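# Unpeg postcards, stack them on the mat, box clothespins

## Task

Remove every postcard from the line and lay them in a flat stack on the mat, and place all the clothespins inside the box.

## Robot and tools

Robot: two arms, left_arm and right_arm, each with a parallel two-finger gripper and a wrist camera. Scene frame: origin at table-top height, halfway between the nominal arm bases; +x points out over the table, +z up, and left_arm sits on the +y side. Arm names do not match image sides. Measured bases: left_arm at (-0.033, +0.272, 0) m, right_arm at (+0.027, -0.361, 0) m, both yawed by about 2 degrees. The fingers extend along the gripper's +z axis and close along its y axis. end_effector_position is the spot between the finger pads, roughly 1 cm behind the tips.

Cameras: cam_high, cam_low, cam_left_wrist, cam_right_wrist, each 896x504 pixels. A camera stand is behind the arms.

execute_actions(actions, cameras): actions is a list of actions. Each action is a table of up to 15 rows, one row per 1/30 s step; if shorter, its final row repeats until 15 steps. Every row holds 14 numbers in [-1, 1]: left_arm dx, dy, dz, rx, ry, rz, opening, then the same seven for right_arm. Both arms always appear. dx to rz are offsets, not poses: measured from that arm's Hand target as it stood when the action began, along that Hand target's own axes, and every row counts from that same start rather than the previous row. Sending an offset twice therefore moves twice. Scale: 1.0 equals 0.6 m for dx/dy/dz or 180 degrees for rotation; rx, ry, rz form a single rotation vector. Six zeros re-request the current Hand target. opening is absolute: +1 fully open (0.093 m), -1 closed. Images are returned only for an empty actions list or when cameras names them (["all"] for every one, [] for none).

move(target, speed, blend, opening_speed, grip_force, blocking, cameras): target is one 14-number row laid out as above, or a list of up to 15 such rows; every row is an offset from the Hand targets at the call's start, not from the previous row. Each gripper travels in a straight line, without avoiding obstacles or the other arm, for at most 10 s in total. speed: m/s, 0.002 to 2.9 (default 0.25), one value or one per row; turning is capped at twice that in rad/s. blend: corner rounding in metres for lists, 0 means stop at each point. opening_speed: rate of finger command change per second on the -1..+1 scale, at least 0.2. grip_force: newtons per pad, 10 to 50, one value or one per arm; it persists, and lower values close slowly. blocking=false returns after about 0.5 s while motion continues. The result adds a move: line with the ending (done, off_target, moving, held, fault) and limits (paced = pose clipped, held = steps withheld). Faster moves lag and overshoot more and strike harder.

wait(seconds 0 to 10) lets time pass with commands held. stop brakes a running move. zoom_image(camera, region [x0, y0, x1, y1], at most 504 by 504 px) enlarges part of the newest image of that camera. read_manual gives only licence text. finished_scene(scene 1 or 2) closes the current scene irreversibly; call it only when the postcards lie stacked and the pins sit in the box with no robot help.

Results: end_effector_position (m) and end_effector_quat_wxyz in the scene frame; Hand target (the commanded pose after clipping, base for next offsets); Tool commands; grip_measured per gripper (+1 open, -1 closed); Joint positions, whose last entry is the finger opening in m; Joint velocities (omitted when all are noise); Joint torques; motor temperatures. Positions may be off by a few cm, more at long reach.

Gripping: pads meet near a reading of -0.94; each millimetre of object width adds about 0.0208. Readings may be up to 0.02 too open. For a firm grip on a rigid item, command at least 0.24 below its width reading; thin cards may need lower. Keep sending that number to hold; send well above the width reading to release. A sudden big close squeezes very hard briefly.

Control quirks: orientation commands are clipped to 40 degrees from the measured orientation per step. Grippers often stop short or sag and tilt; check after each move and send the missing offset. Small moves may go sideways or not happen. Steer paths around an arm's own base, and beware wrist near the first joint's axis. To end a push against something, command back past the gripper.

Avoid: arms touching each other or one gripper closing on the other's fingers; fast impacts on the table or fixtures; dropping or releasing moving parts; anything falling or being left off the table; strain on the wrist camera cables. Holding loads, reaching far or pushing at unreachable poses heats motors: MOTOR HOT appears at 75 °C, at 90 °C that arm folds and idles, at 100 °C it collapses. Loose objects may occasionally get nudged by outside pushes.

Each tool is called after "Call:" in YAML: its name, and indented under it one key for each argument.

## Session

Scene 1 is done. I'm starting scene 2.

Call:
execute_actions:
  actions: []
  cameras: ["all"]

Scene clock: 0.00 s.
left_arm: end_effector_position=(+0.3406, +0.2944, +0.0595) grip_measured=+1.000 end_effector_quat_wxyz=(+0.520, -0.021, +0.854, +0.023) | right_arm: end_effector_position=(+0.4054, -0.4167, +0.0851) grip_measured=+1.000 end_effector_quat_wxyz=(+0.573, +0.129, +0.804, -0.094)
Joint positions: left_arm=[0.022 1.55 0.35 0.724 -0.014 0.014 0.093] | right_arm=[-0.057 1.577 0.335 0.896 0.282 0.096 0.093]
Joint velocities: within noise
Joint torques (N m): no reading
Motor temperatures (°C): left_arm=[31 32 44 39 29 29 31] | right_arm=[31 45 32 36 31 29 30]
Heat: left arm: 44 °C; right arm: 45 °C.
Hand target: left_arm +0.3432, +0.2945, +0.0641; +0.525, -0.020, +0.850, +0.024 | right_arm +0.4077, -0.4167, +0.0901; +0.579, +0.129, +0.800, -0.093
Tool commands: left_gripper/opening=+1.0 right_gripper/opening=+1.0

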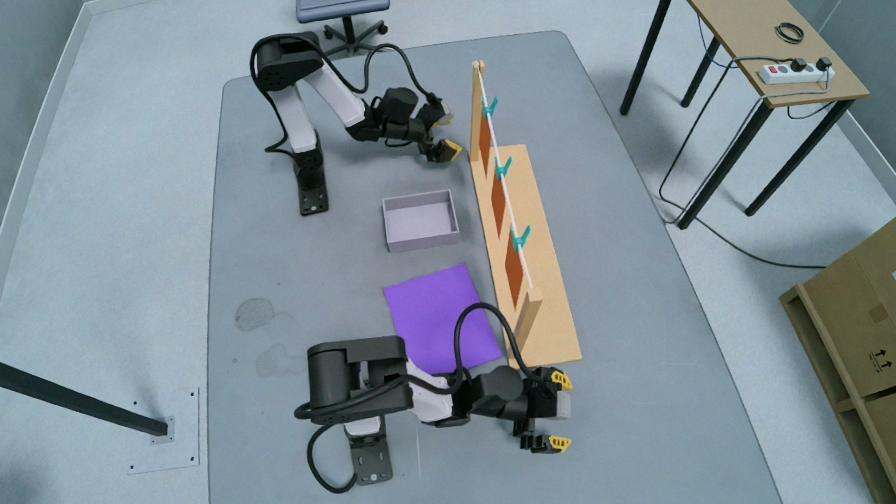

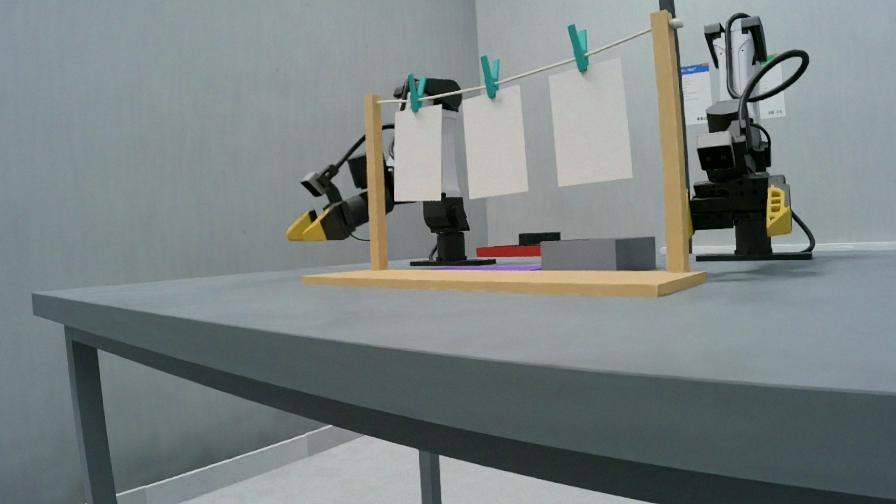

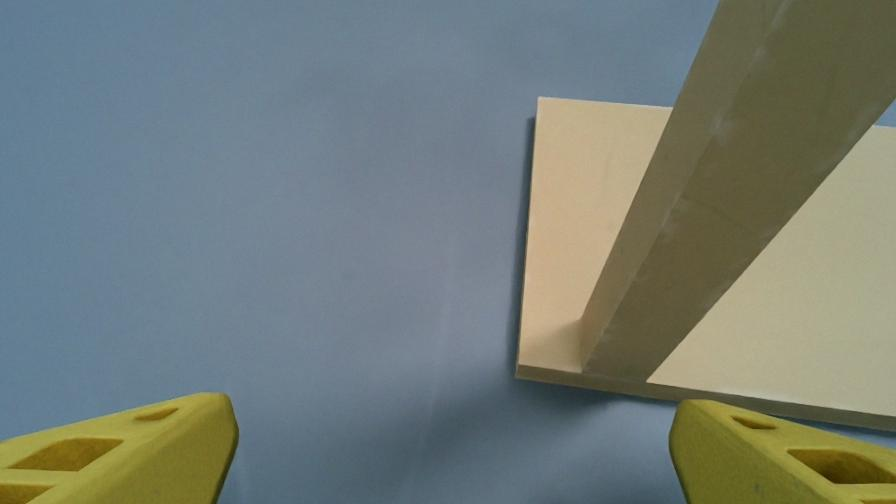

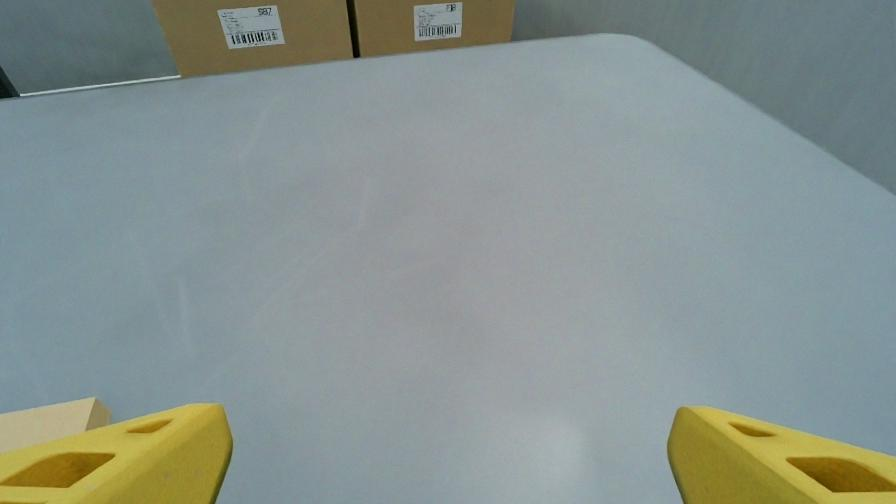

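Call:
zoom_image:
  camera: "cam_high"
  region: [360, 40, 620, 240]

Call:
zoom_image:
  camera: "cam_high"
  region: [360, 180, 620, 380]

Call:
zoom_image:
  camera: "cam_low"
  region: [340, 0, 720, 300]

Scaled by 1.938.

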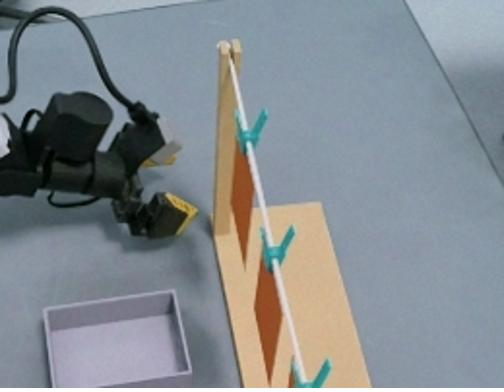

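Scaled by 1.938.

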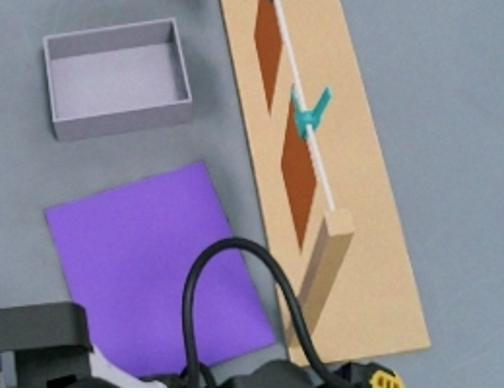

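Scaled by 1.326.

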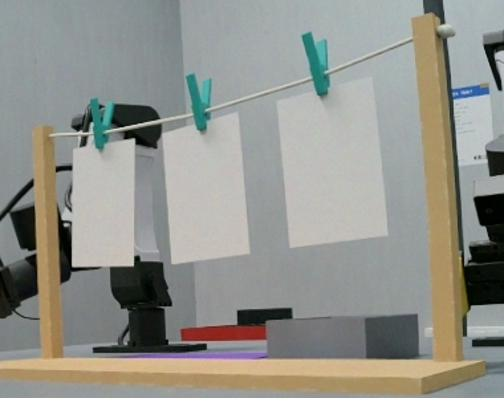

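Call:
move:
  target:
    - [-0.0745, -0.0035, -0.224, 0.15, -0.07, 0.033, 0.0, -0.3896, -0.0456, -0.2562, -0.146, 0.003, -0.05, 0.3]
    - [-0.181, -0.1373, -0.1132, 0.3033, -0.1387, 0.0655, 0.0, -0.3498, 0.635, -0.5356, -0.4371, 0.0083, -0.1516, 0.3]
  speed: 0.2
  blend: [0.03, 0]
  cameras: ["all"]

Scene clock: 48.93 s.
left_arm: end_effector_position=(+0.3322, +0.2104, +0.1836) grip_measured=+0.002 end_effector_quat_wxyz=(+0.630, +0.302, +0.644, -0.310) | right_arm: end_effector_position=(+0.3024, +0.0159, +0.3757) grip_measured=+0.301 end_effector_quat_wxyz=(+0.473, -0.435, +0.706, +0.298)
Joint positions: left_arm=[0.231 1.604 0.515 1.058 1.157 0.009 0.045] | right_arm=[0.82 1.534 1.66 -0.523 -0.24 -0.089 0.06]
Joint torques (N m): left_arm=[0.02 -4.27 8.36 2.02 0.23 -0.16] | right_arm=[0.02 -5.55 8.57 2.84 -0.37 -0.08]
Motor temperatures (°C): left_arm=[31 35 46 46 29 29 30] | right_arm=[31 46 35 44 31 29 30]
Heat: left arm: 46 °C; right arm: 46 °C.
Hand target: left_arm +0.3360, +0.2091, +0.1902; +0.636, +0.309, +0.636, -0.310 | right_arm +0.3001, +0.0201, +0.3903; +0.484, -0.440, +0.691, +0.308
Off the commanded pose: left_arm 0.008 m, 1 deg | right_arm 0.015 m, 3 deg.
move: off_target (right_arm)

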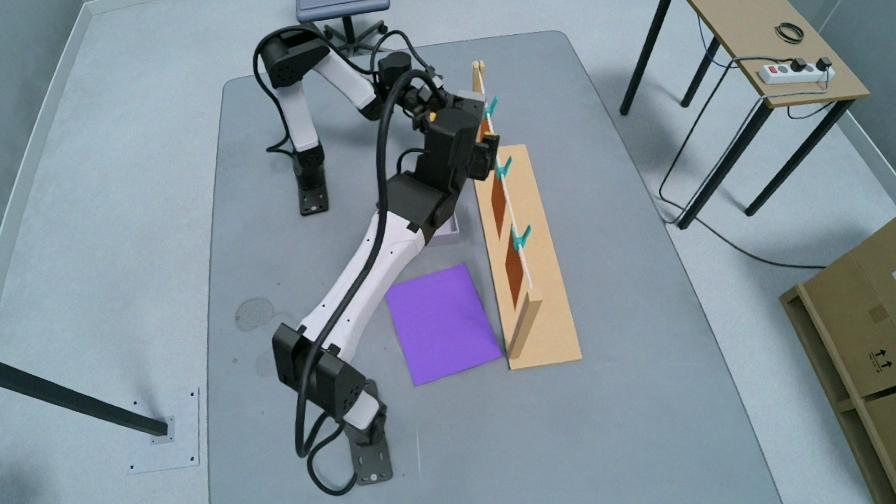

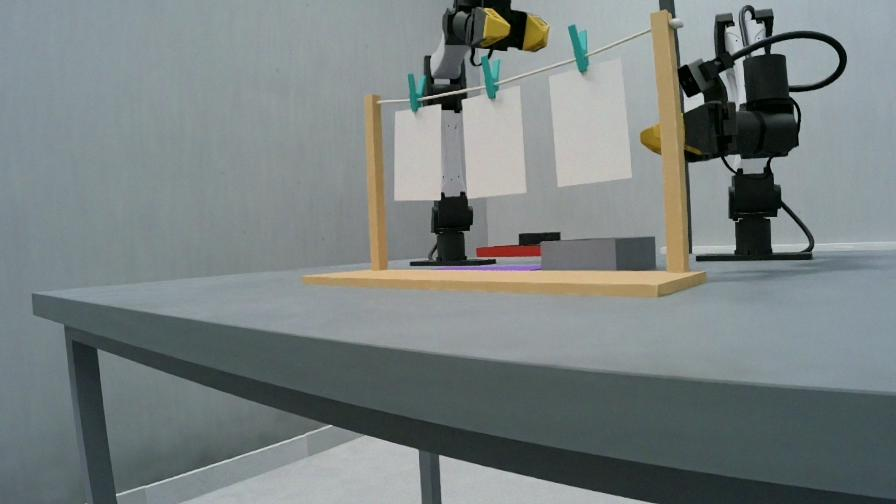

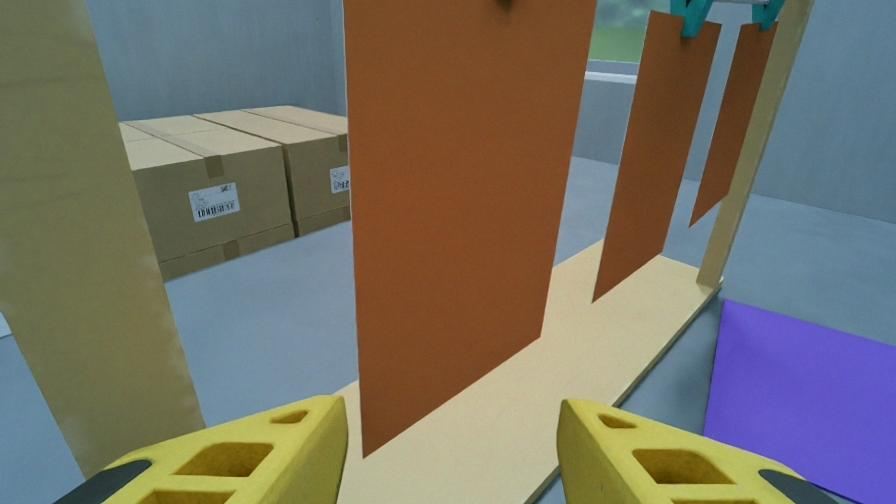

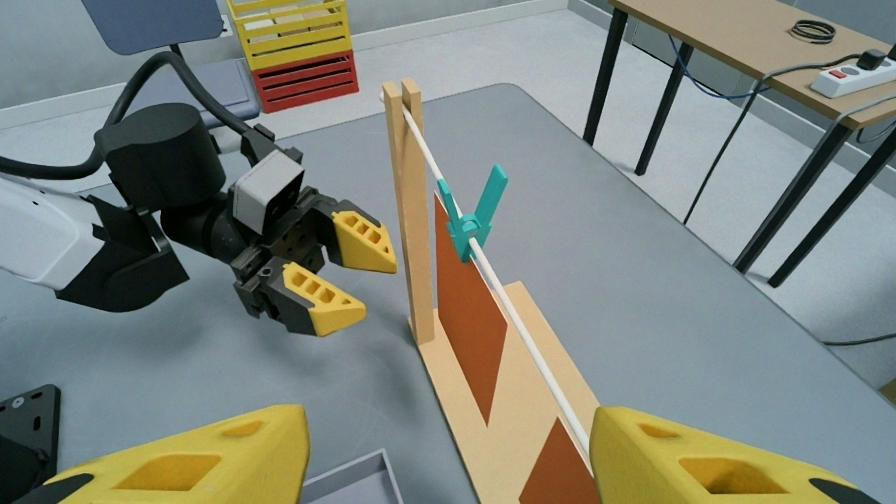

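Call:
move:
  target: [0.0033, -0.1512, 0.123, 0, 0, 0, 0.0, 0.0535, -0.1268, -0.1232, 0, 0, 0, 0.3]
  speed: 0.15
  cameras: ["all"]

Scene clock: 95.37 s.
left_arm: end_effector_position=(+0.3119, +0.0946, +0.1817) grip_measured=+0.002 end_effector_quat_wxyz=(+0.626, +0.312, +0.642, -0.313) | right_arm: end_effector_position=(+0.3410, -0.0832, +0.3821) grip_measured=+0.301 end_effector_quat_wxyz=(+0.482, -0.433, +0.699, +0.304)
Joint positions: left_arm=[-0.21 1.523 0.427 1.07 0.738 0.006 0.045] | right_arm=[0.474 1.419 1.577 -0.587 -0.566 -0.233 0.06]
Joint torques (N m): left_arm=[-0.05 -5.96 5.71 2.33 0.04 -0.15] | right_arm=[-0.62 -6.28 5.22 2.56 -0.49 -0.11]
Motor temperatures (°C): left_arm=[31 35 51 46 29 29 30] | right_arm=[31 47 41 46 31 29 30]
Heat: left arm: 51 °C; right arm: 47 °C.
Hand target: left_arm +0.3101, +0.0951, +0.1884; +0.636, +0.309, +0.636, -0.310 | right_arm +0.3349, -0.0850, +0.3855; +0.484, -0.440, +0.691, +0.308
Off the commanded pose: left_arm 0.007 m, 1 deg | right_arm 0.007 m, 1 deg.
move: done

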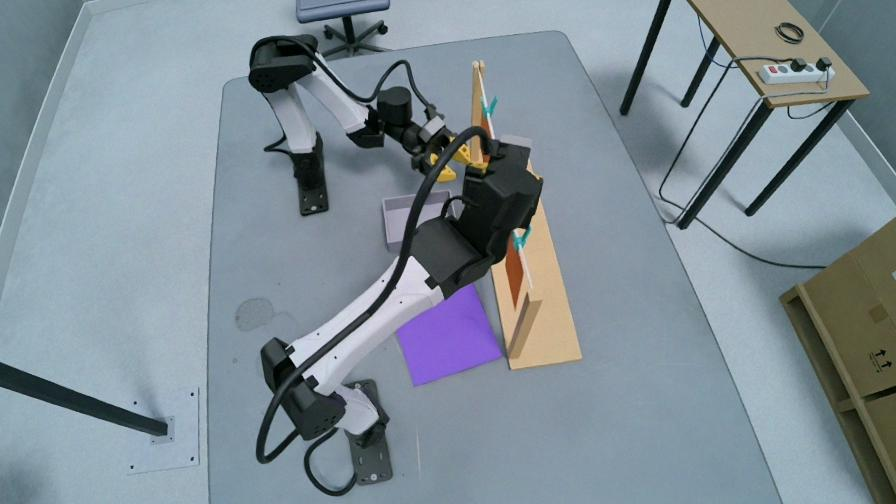

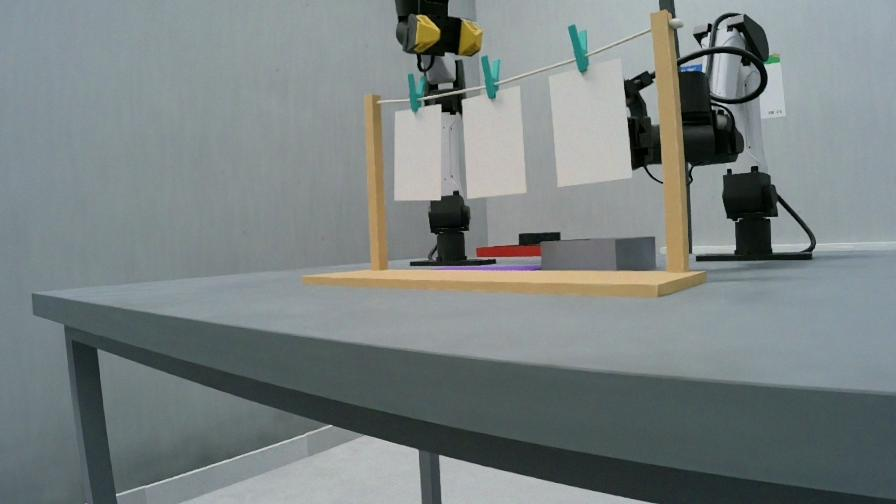

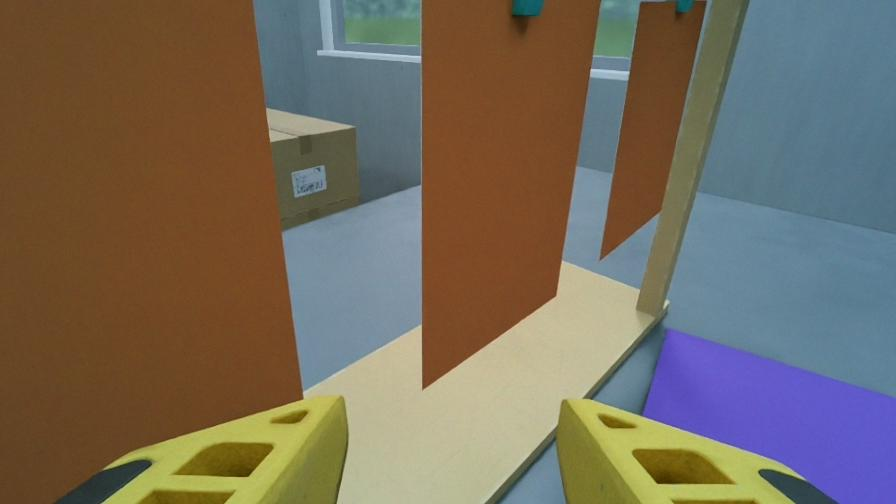

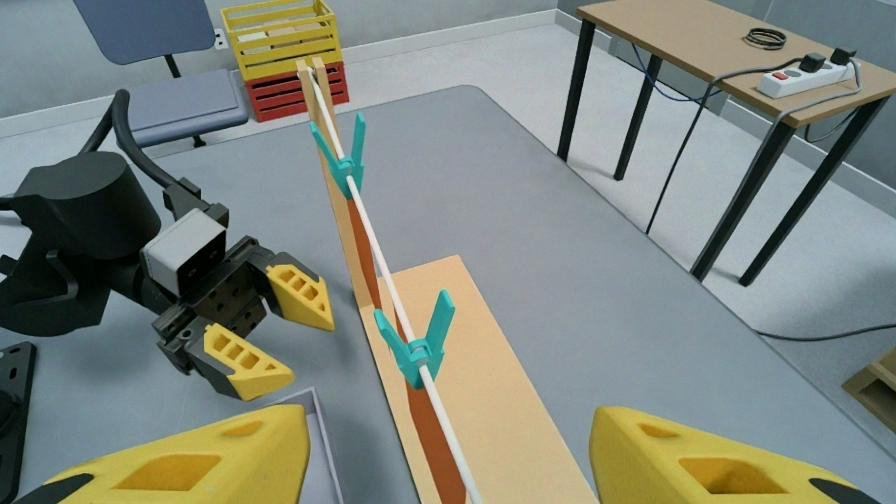

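Call:
move:
  target: [0, 0.003, 0.14, 0, 0, 0, -0.42, 0.02, 0.0005, 0.053, -0.0888, 0, -0.0323, 0.3]
  speed: 0.07
  cameras: ["all"]

Scene clock: 143.47 s.
left_arm: end_effector_position=(+0.3577, +0.0329, +0.1842) grip_measured=-0.418 end_effector_quat_wxyz=(+0.632, +0.314, +0.637, -0.311) | right_arm: end_effector_position=(+0.3443, -0.0616, +0.3530) grip_measured=+0.301 end_effector_quat_wxyz=(+0.423, -0.531, +0.632, +0.374)
Joint positions: left_arm=[-0.383 1.739 0.661 1.069 0.563 0.006 0.025] | right_arm=[0.422 1.594 1.669 -0.673 -0.874 -0.456 0.06]
Joint torques (N m): left_arm=[-0.27 -5.7 8.69 2.22 0 -0.15] | right_arm=[-0.94 -5.6 8.36 2.23 -0.66 -0.16]
Motor temperatures (°C): left_arm=[31 36 47 54 29 29 30] | right_arm=[31 47 38 46 31 29 30]
Heat: left arm: 54 °C; right arm: 47 °C.
Hand target: left_arm +0.3634, +0.0302, +0.1885; +0.636, +0.309, +0.636, -0.310 | right_arm +0.3455, -0.0615, +0.3633; +0.433, -0.537, +0.618, +0.376
Off the commanded pose: left_arm 0.008 m, 1 deg | right_arm 0.010 m, 2 deg.
move: done

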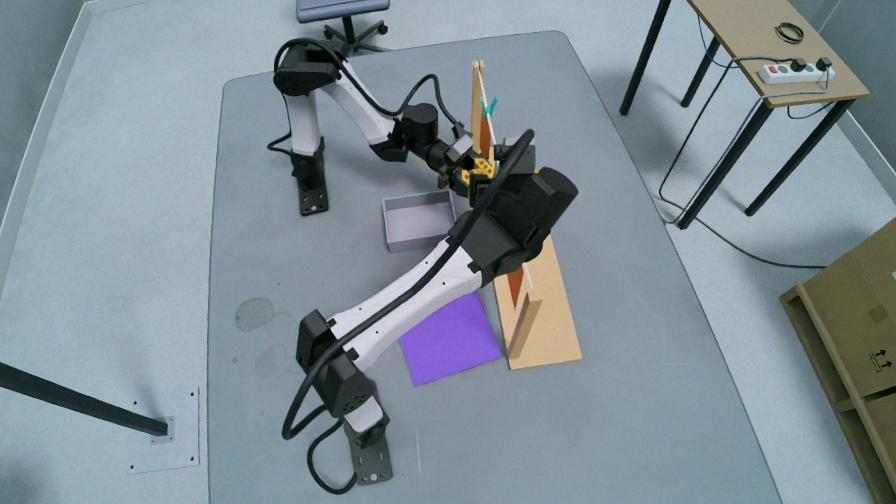

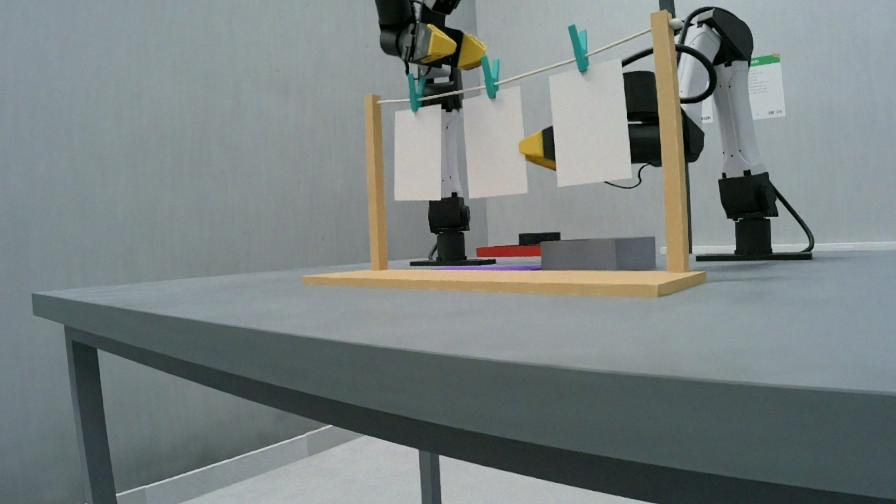

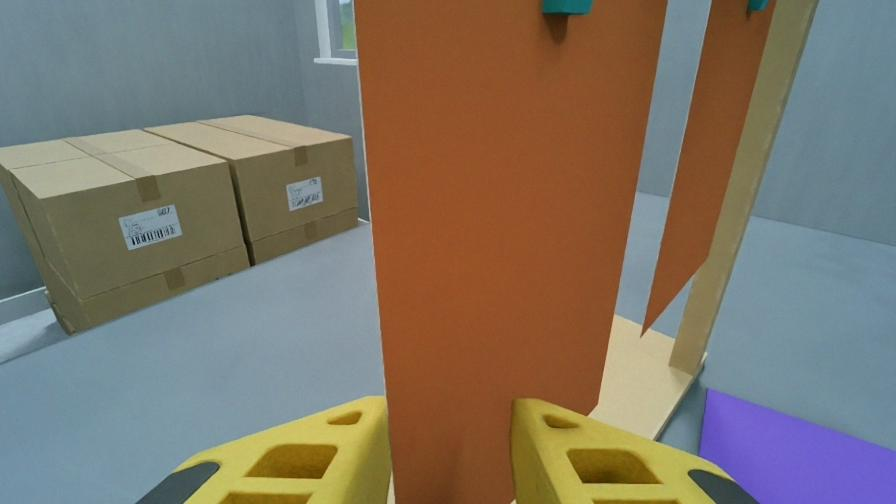

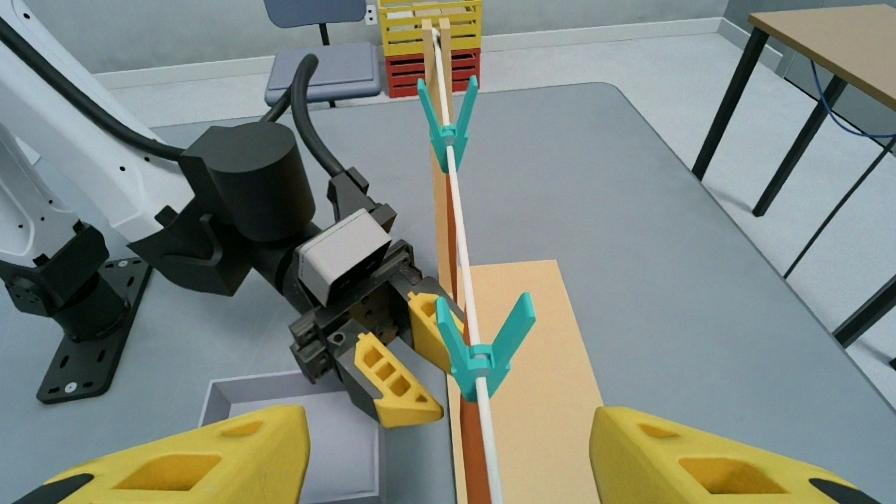

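Call:
move:
  target: [0, 0.01, 0.0217, 0, 0, 0, -0.42, -0.0067, -0.0145, 0.067, 0, 0, 0, 0.3]
  speed: 0.05
  cameras: ["all"]

Scene clock: 177.17 s.
left_arm: end_effector_position=(+0.3704, +0.0264, +0.1844) grip_measured=-0.418 end_effector_quat_wxyz=(+0.632, +0.314, +0.637, -0.311) | right_arm: end_effector_position=(+0.3554, -0.0282, +0.3401) grip_measured=+0.301 end_effector_quat_wxyz=(+0.414, -0.534, +0.631, +0.382)
Joint positions: left_arm=[-0.389 1.784 0.72 1.055 0.558 0.006 0.025] | right_arm=[0.488 1.688 1.714 -0.605 -0.838 -0.41 0.06]
Joint torques (N m): left_arm=[-0.06 -5.91 8.91 2.27 0.09 -0.13] | right_arm=[0.18 -6.49 8.66 2.56 -0.32 0.01]
Motor temperatures (°C): left_arm=[31 37 51 55 29 29 30] | right_arm=[31 47 39 45 31 29 30]
Heat: left arm: 55 °C; right arm: 47 °C.
Hand target: left_arm +0.3761, +0.0235, +0.1885; +0.636, +0.309, +0.635, -0.310 | right_arm +0.3596, -0.0240, +0.3534; +0.433, -0.537, +0.618, +0.376
Off the commanded pose: left_arm 0.008 m, 1 deg | right_arm 0.015 m, 3 deg.
move: off_target (right_arm)

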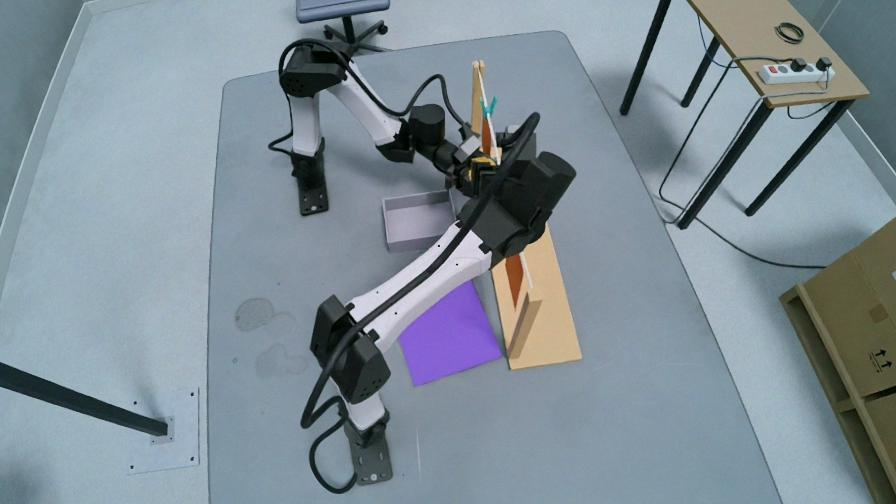

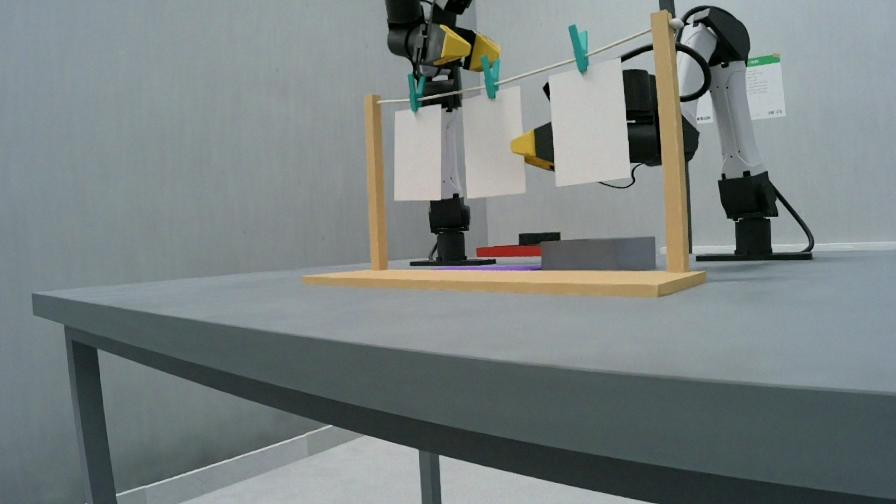

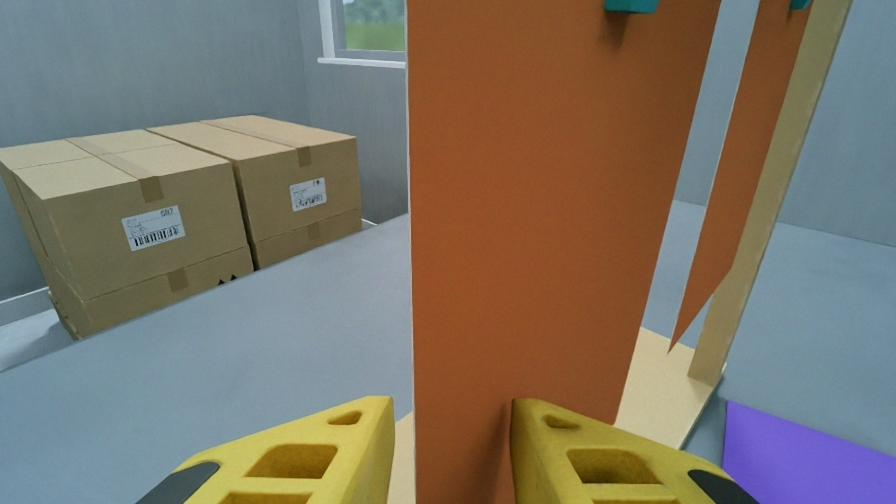

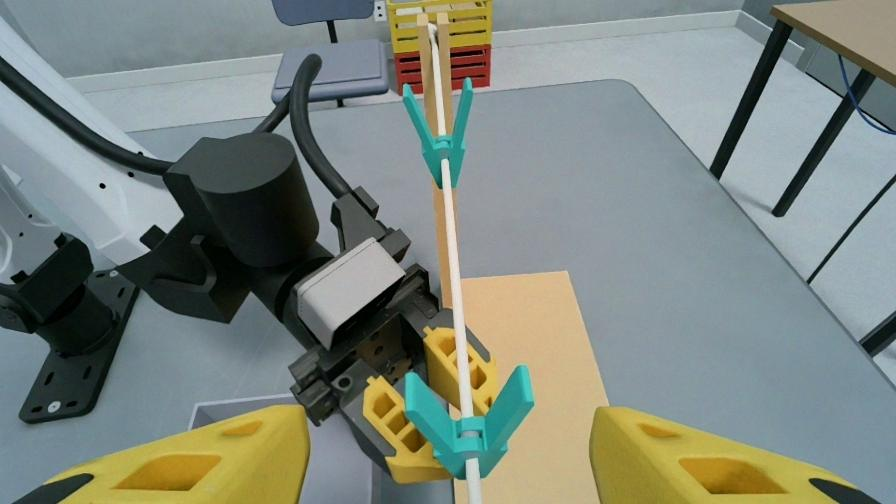

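Call:
move:
  target: [0, 0, 0, 0, 0, 0, -1.0, -0.0138, -0.0062, 0, 0, 0, 0, 0.3]
  speed: 0.03
  grip_force: [25, 50]
  cameras: ["all"]

Scene clock: 197.00 s.
left_arm: end_effector_position=(+0.3710, +0.0254, +0.1871) grip_measured=-0.979 end_effector_quat_wxyz=(+0.635, +0.315, +0.634, -0.311) | right_arm: end_effector_position=(+0.3618, -0.0246, +0.3531) grip_measured=+0.301 end_effector_quat_wxyz=(+0.425, -0.535, +0.624, +0.379)
Joint positions: left_arm=[-0.39 1.784 0.725 1.058 0.558 0.006 0] | right_arm=[0.488 1.716 1.783 -0.619 -0.837 -0.408 0.06]
Joint torques (N m): left_arm=[0.09 -5.94 8.49 2.15 0.02 -0.09] | right_arm=[0.18 -6.49 8.46 2.31 -0.31 0.01]
Heat: left arm: 53 °C; right arm: 47 °C.
Hand target: left_arm +0.3761, +0.0236, +0.1885; +0.636, +0.309, +0.636, -0.310 | right_arm +0.3637, -0.0217, +0.3610; +0.433, -0.537, +0.618, +0.376
Off the commanded pose: left_arm 0.006 m, 1 deg | right_arm 0.009 m, 1 deg.
grip_force (N): 25, 50
move: done

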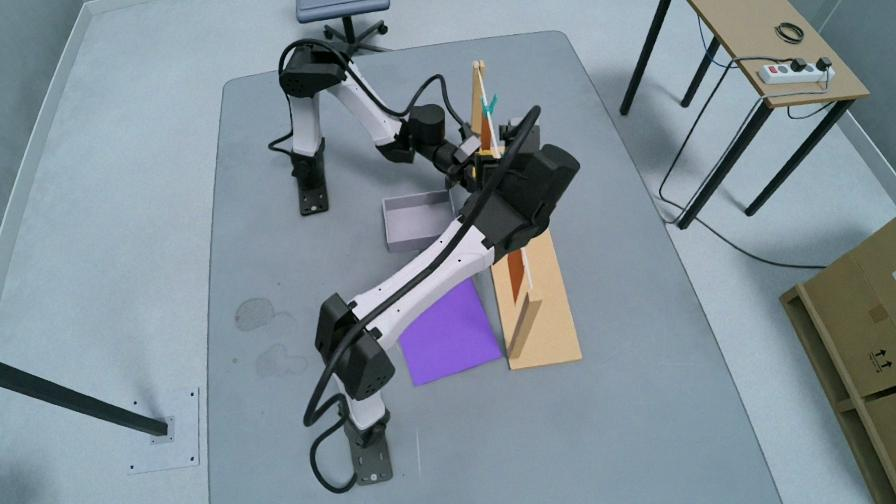

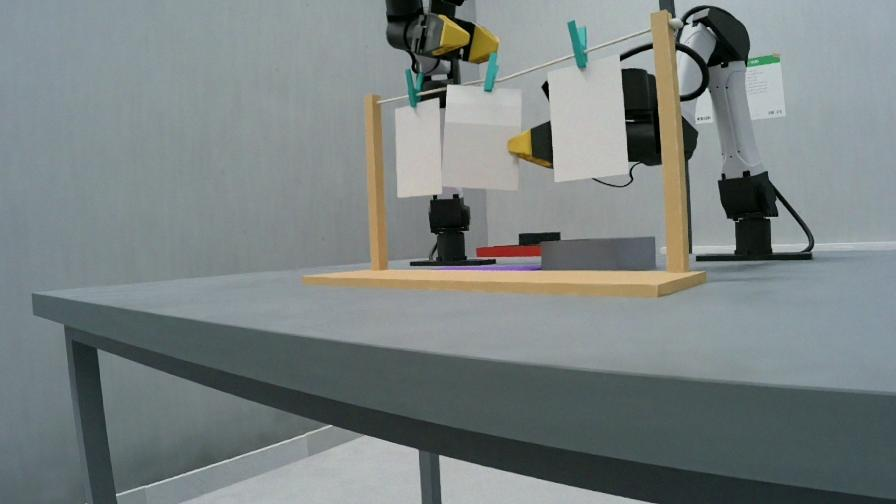

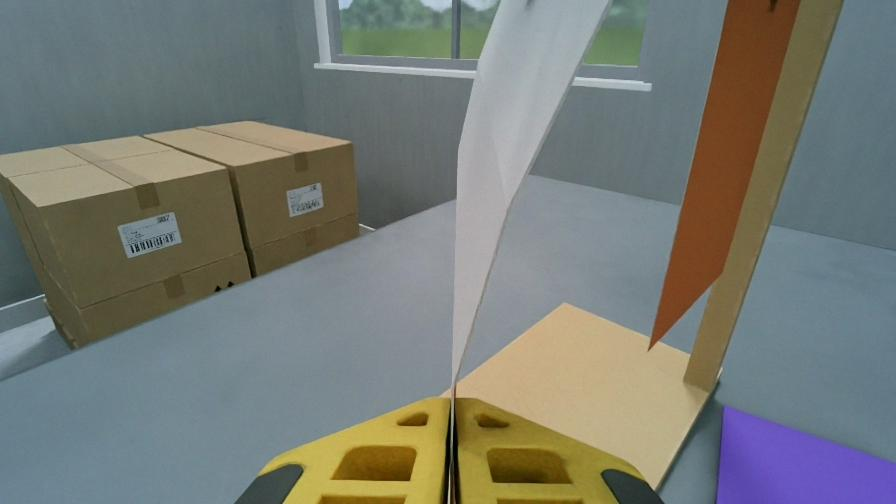

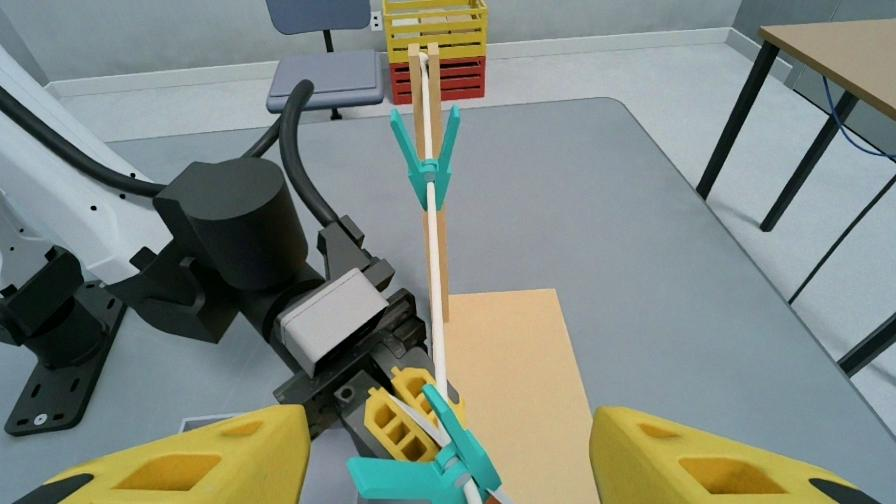

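Call:
zoom_image:
  camera: "cam_right_wrist"
  region: [280, 330, 620, 504]

Call:
zoom_image:
  camera: "cam_low"
  region: [380, 0, 640, 220]

Scaled by 1.482.

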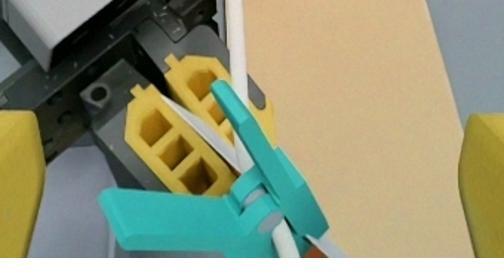

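Scaled by 1.938.

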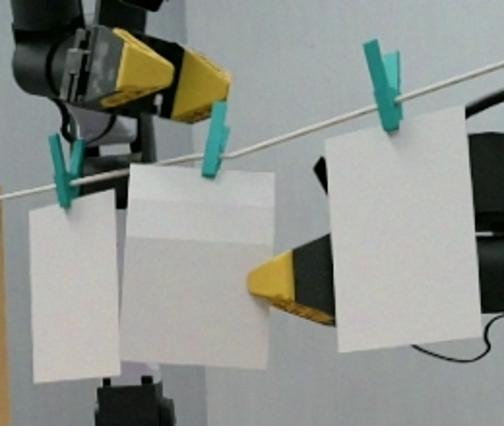

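Call:
move:
  target: [0, -0.0333, 0, 0, 0, 0, -1.0, -0.0035, 0.0014, 0.0093, -0.0988, 0.0019, -0.0371, 0.3]
  speed: 0.06
  grip_force: [50, 50]
  cameras: ["all"]

Call:
zoom_image:
  camera: "cam_right_wrist"
  region: [280, 330, 620, 504]

Call:
zoom_image:
  camera: "cam_low"
  region: [380, 0, 640, 220]

Scene clock: 241.17 s.
left_arm: end_effector_position=(+0.3632, +0.0112, +0.1867) grip_measured=-0.979 end_effector_quat_wxyz=(+0.636, +0.315, +0.632, -0.311) | right_arm: end_effector_position=(+0.3626, -0.0149, +0.3552) grip_measured=+0.301 end_effector_quat_wxyz=(-0.357, +0.630, -0.535, -0.436)
Joint positions: left_arm=[-0.44 1.784 0.716 1.073 0.509 0.006 0] | right_arm=[0.452 2.095 2.411 -1.234 -1.093 -0.841 0.06]
Joint torques (N m): left_arm=[-0.24 -8.59 5.67 2.14 -0.11 -0.14] | right_arm=[-0.94 -8.32 7.21 1.65 -0.9 -0.18]
Heat: left arm: 51 °C; right arm: 47 °C.
Hand target: left_arm +0.3603, +0.0112, +0.1885; +0.636, +0.309, +0.636, -0.310 | right_arm +0.3638, -0.0157, +0.3612; -0.365, +0.634, -0.522, -0.440
Off the commanded pose: left_arm 0.003 m, 1 deg | right_arm 0.006 m, 2 deg.
move: done

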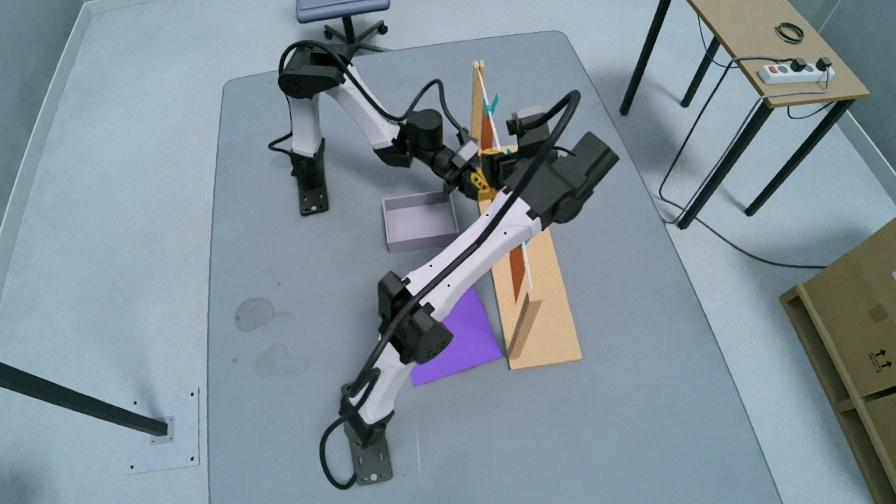

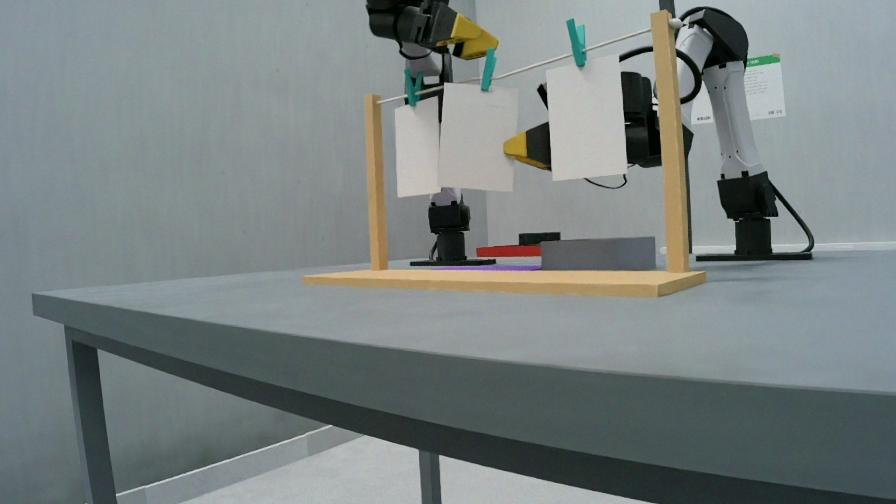

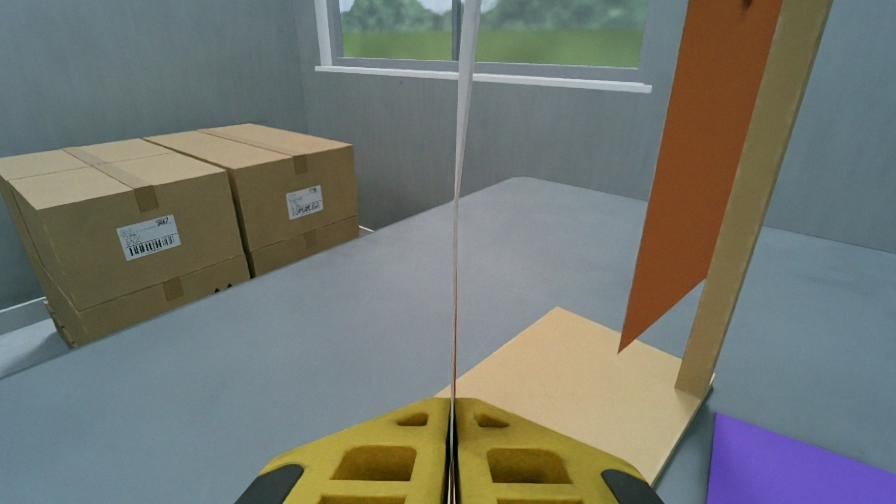

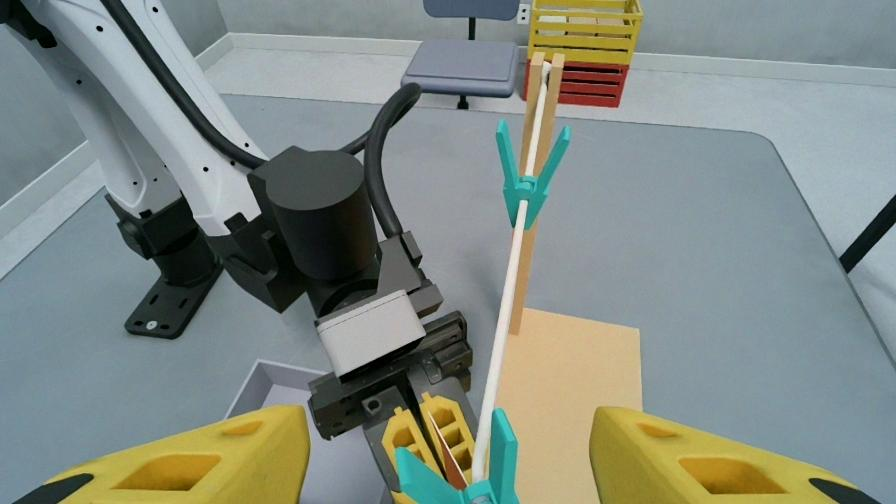

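Scaled by 1.482.

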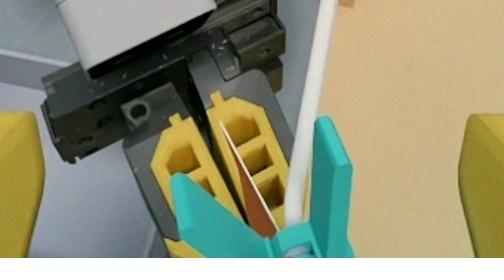

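Scaled by 1.938.

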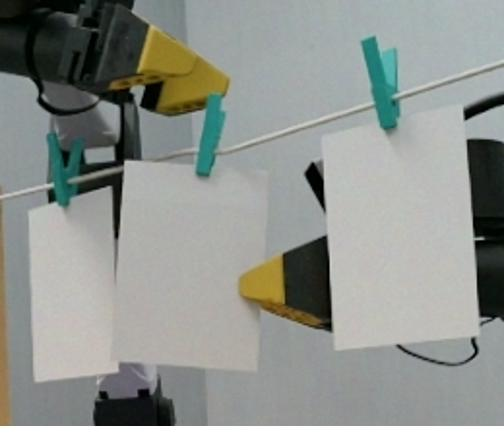

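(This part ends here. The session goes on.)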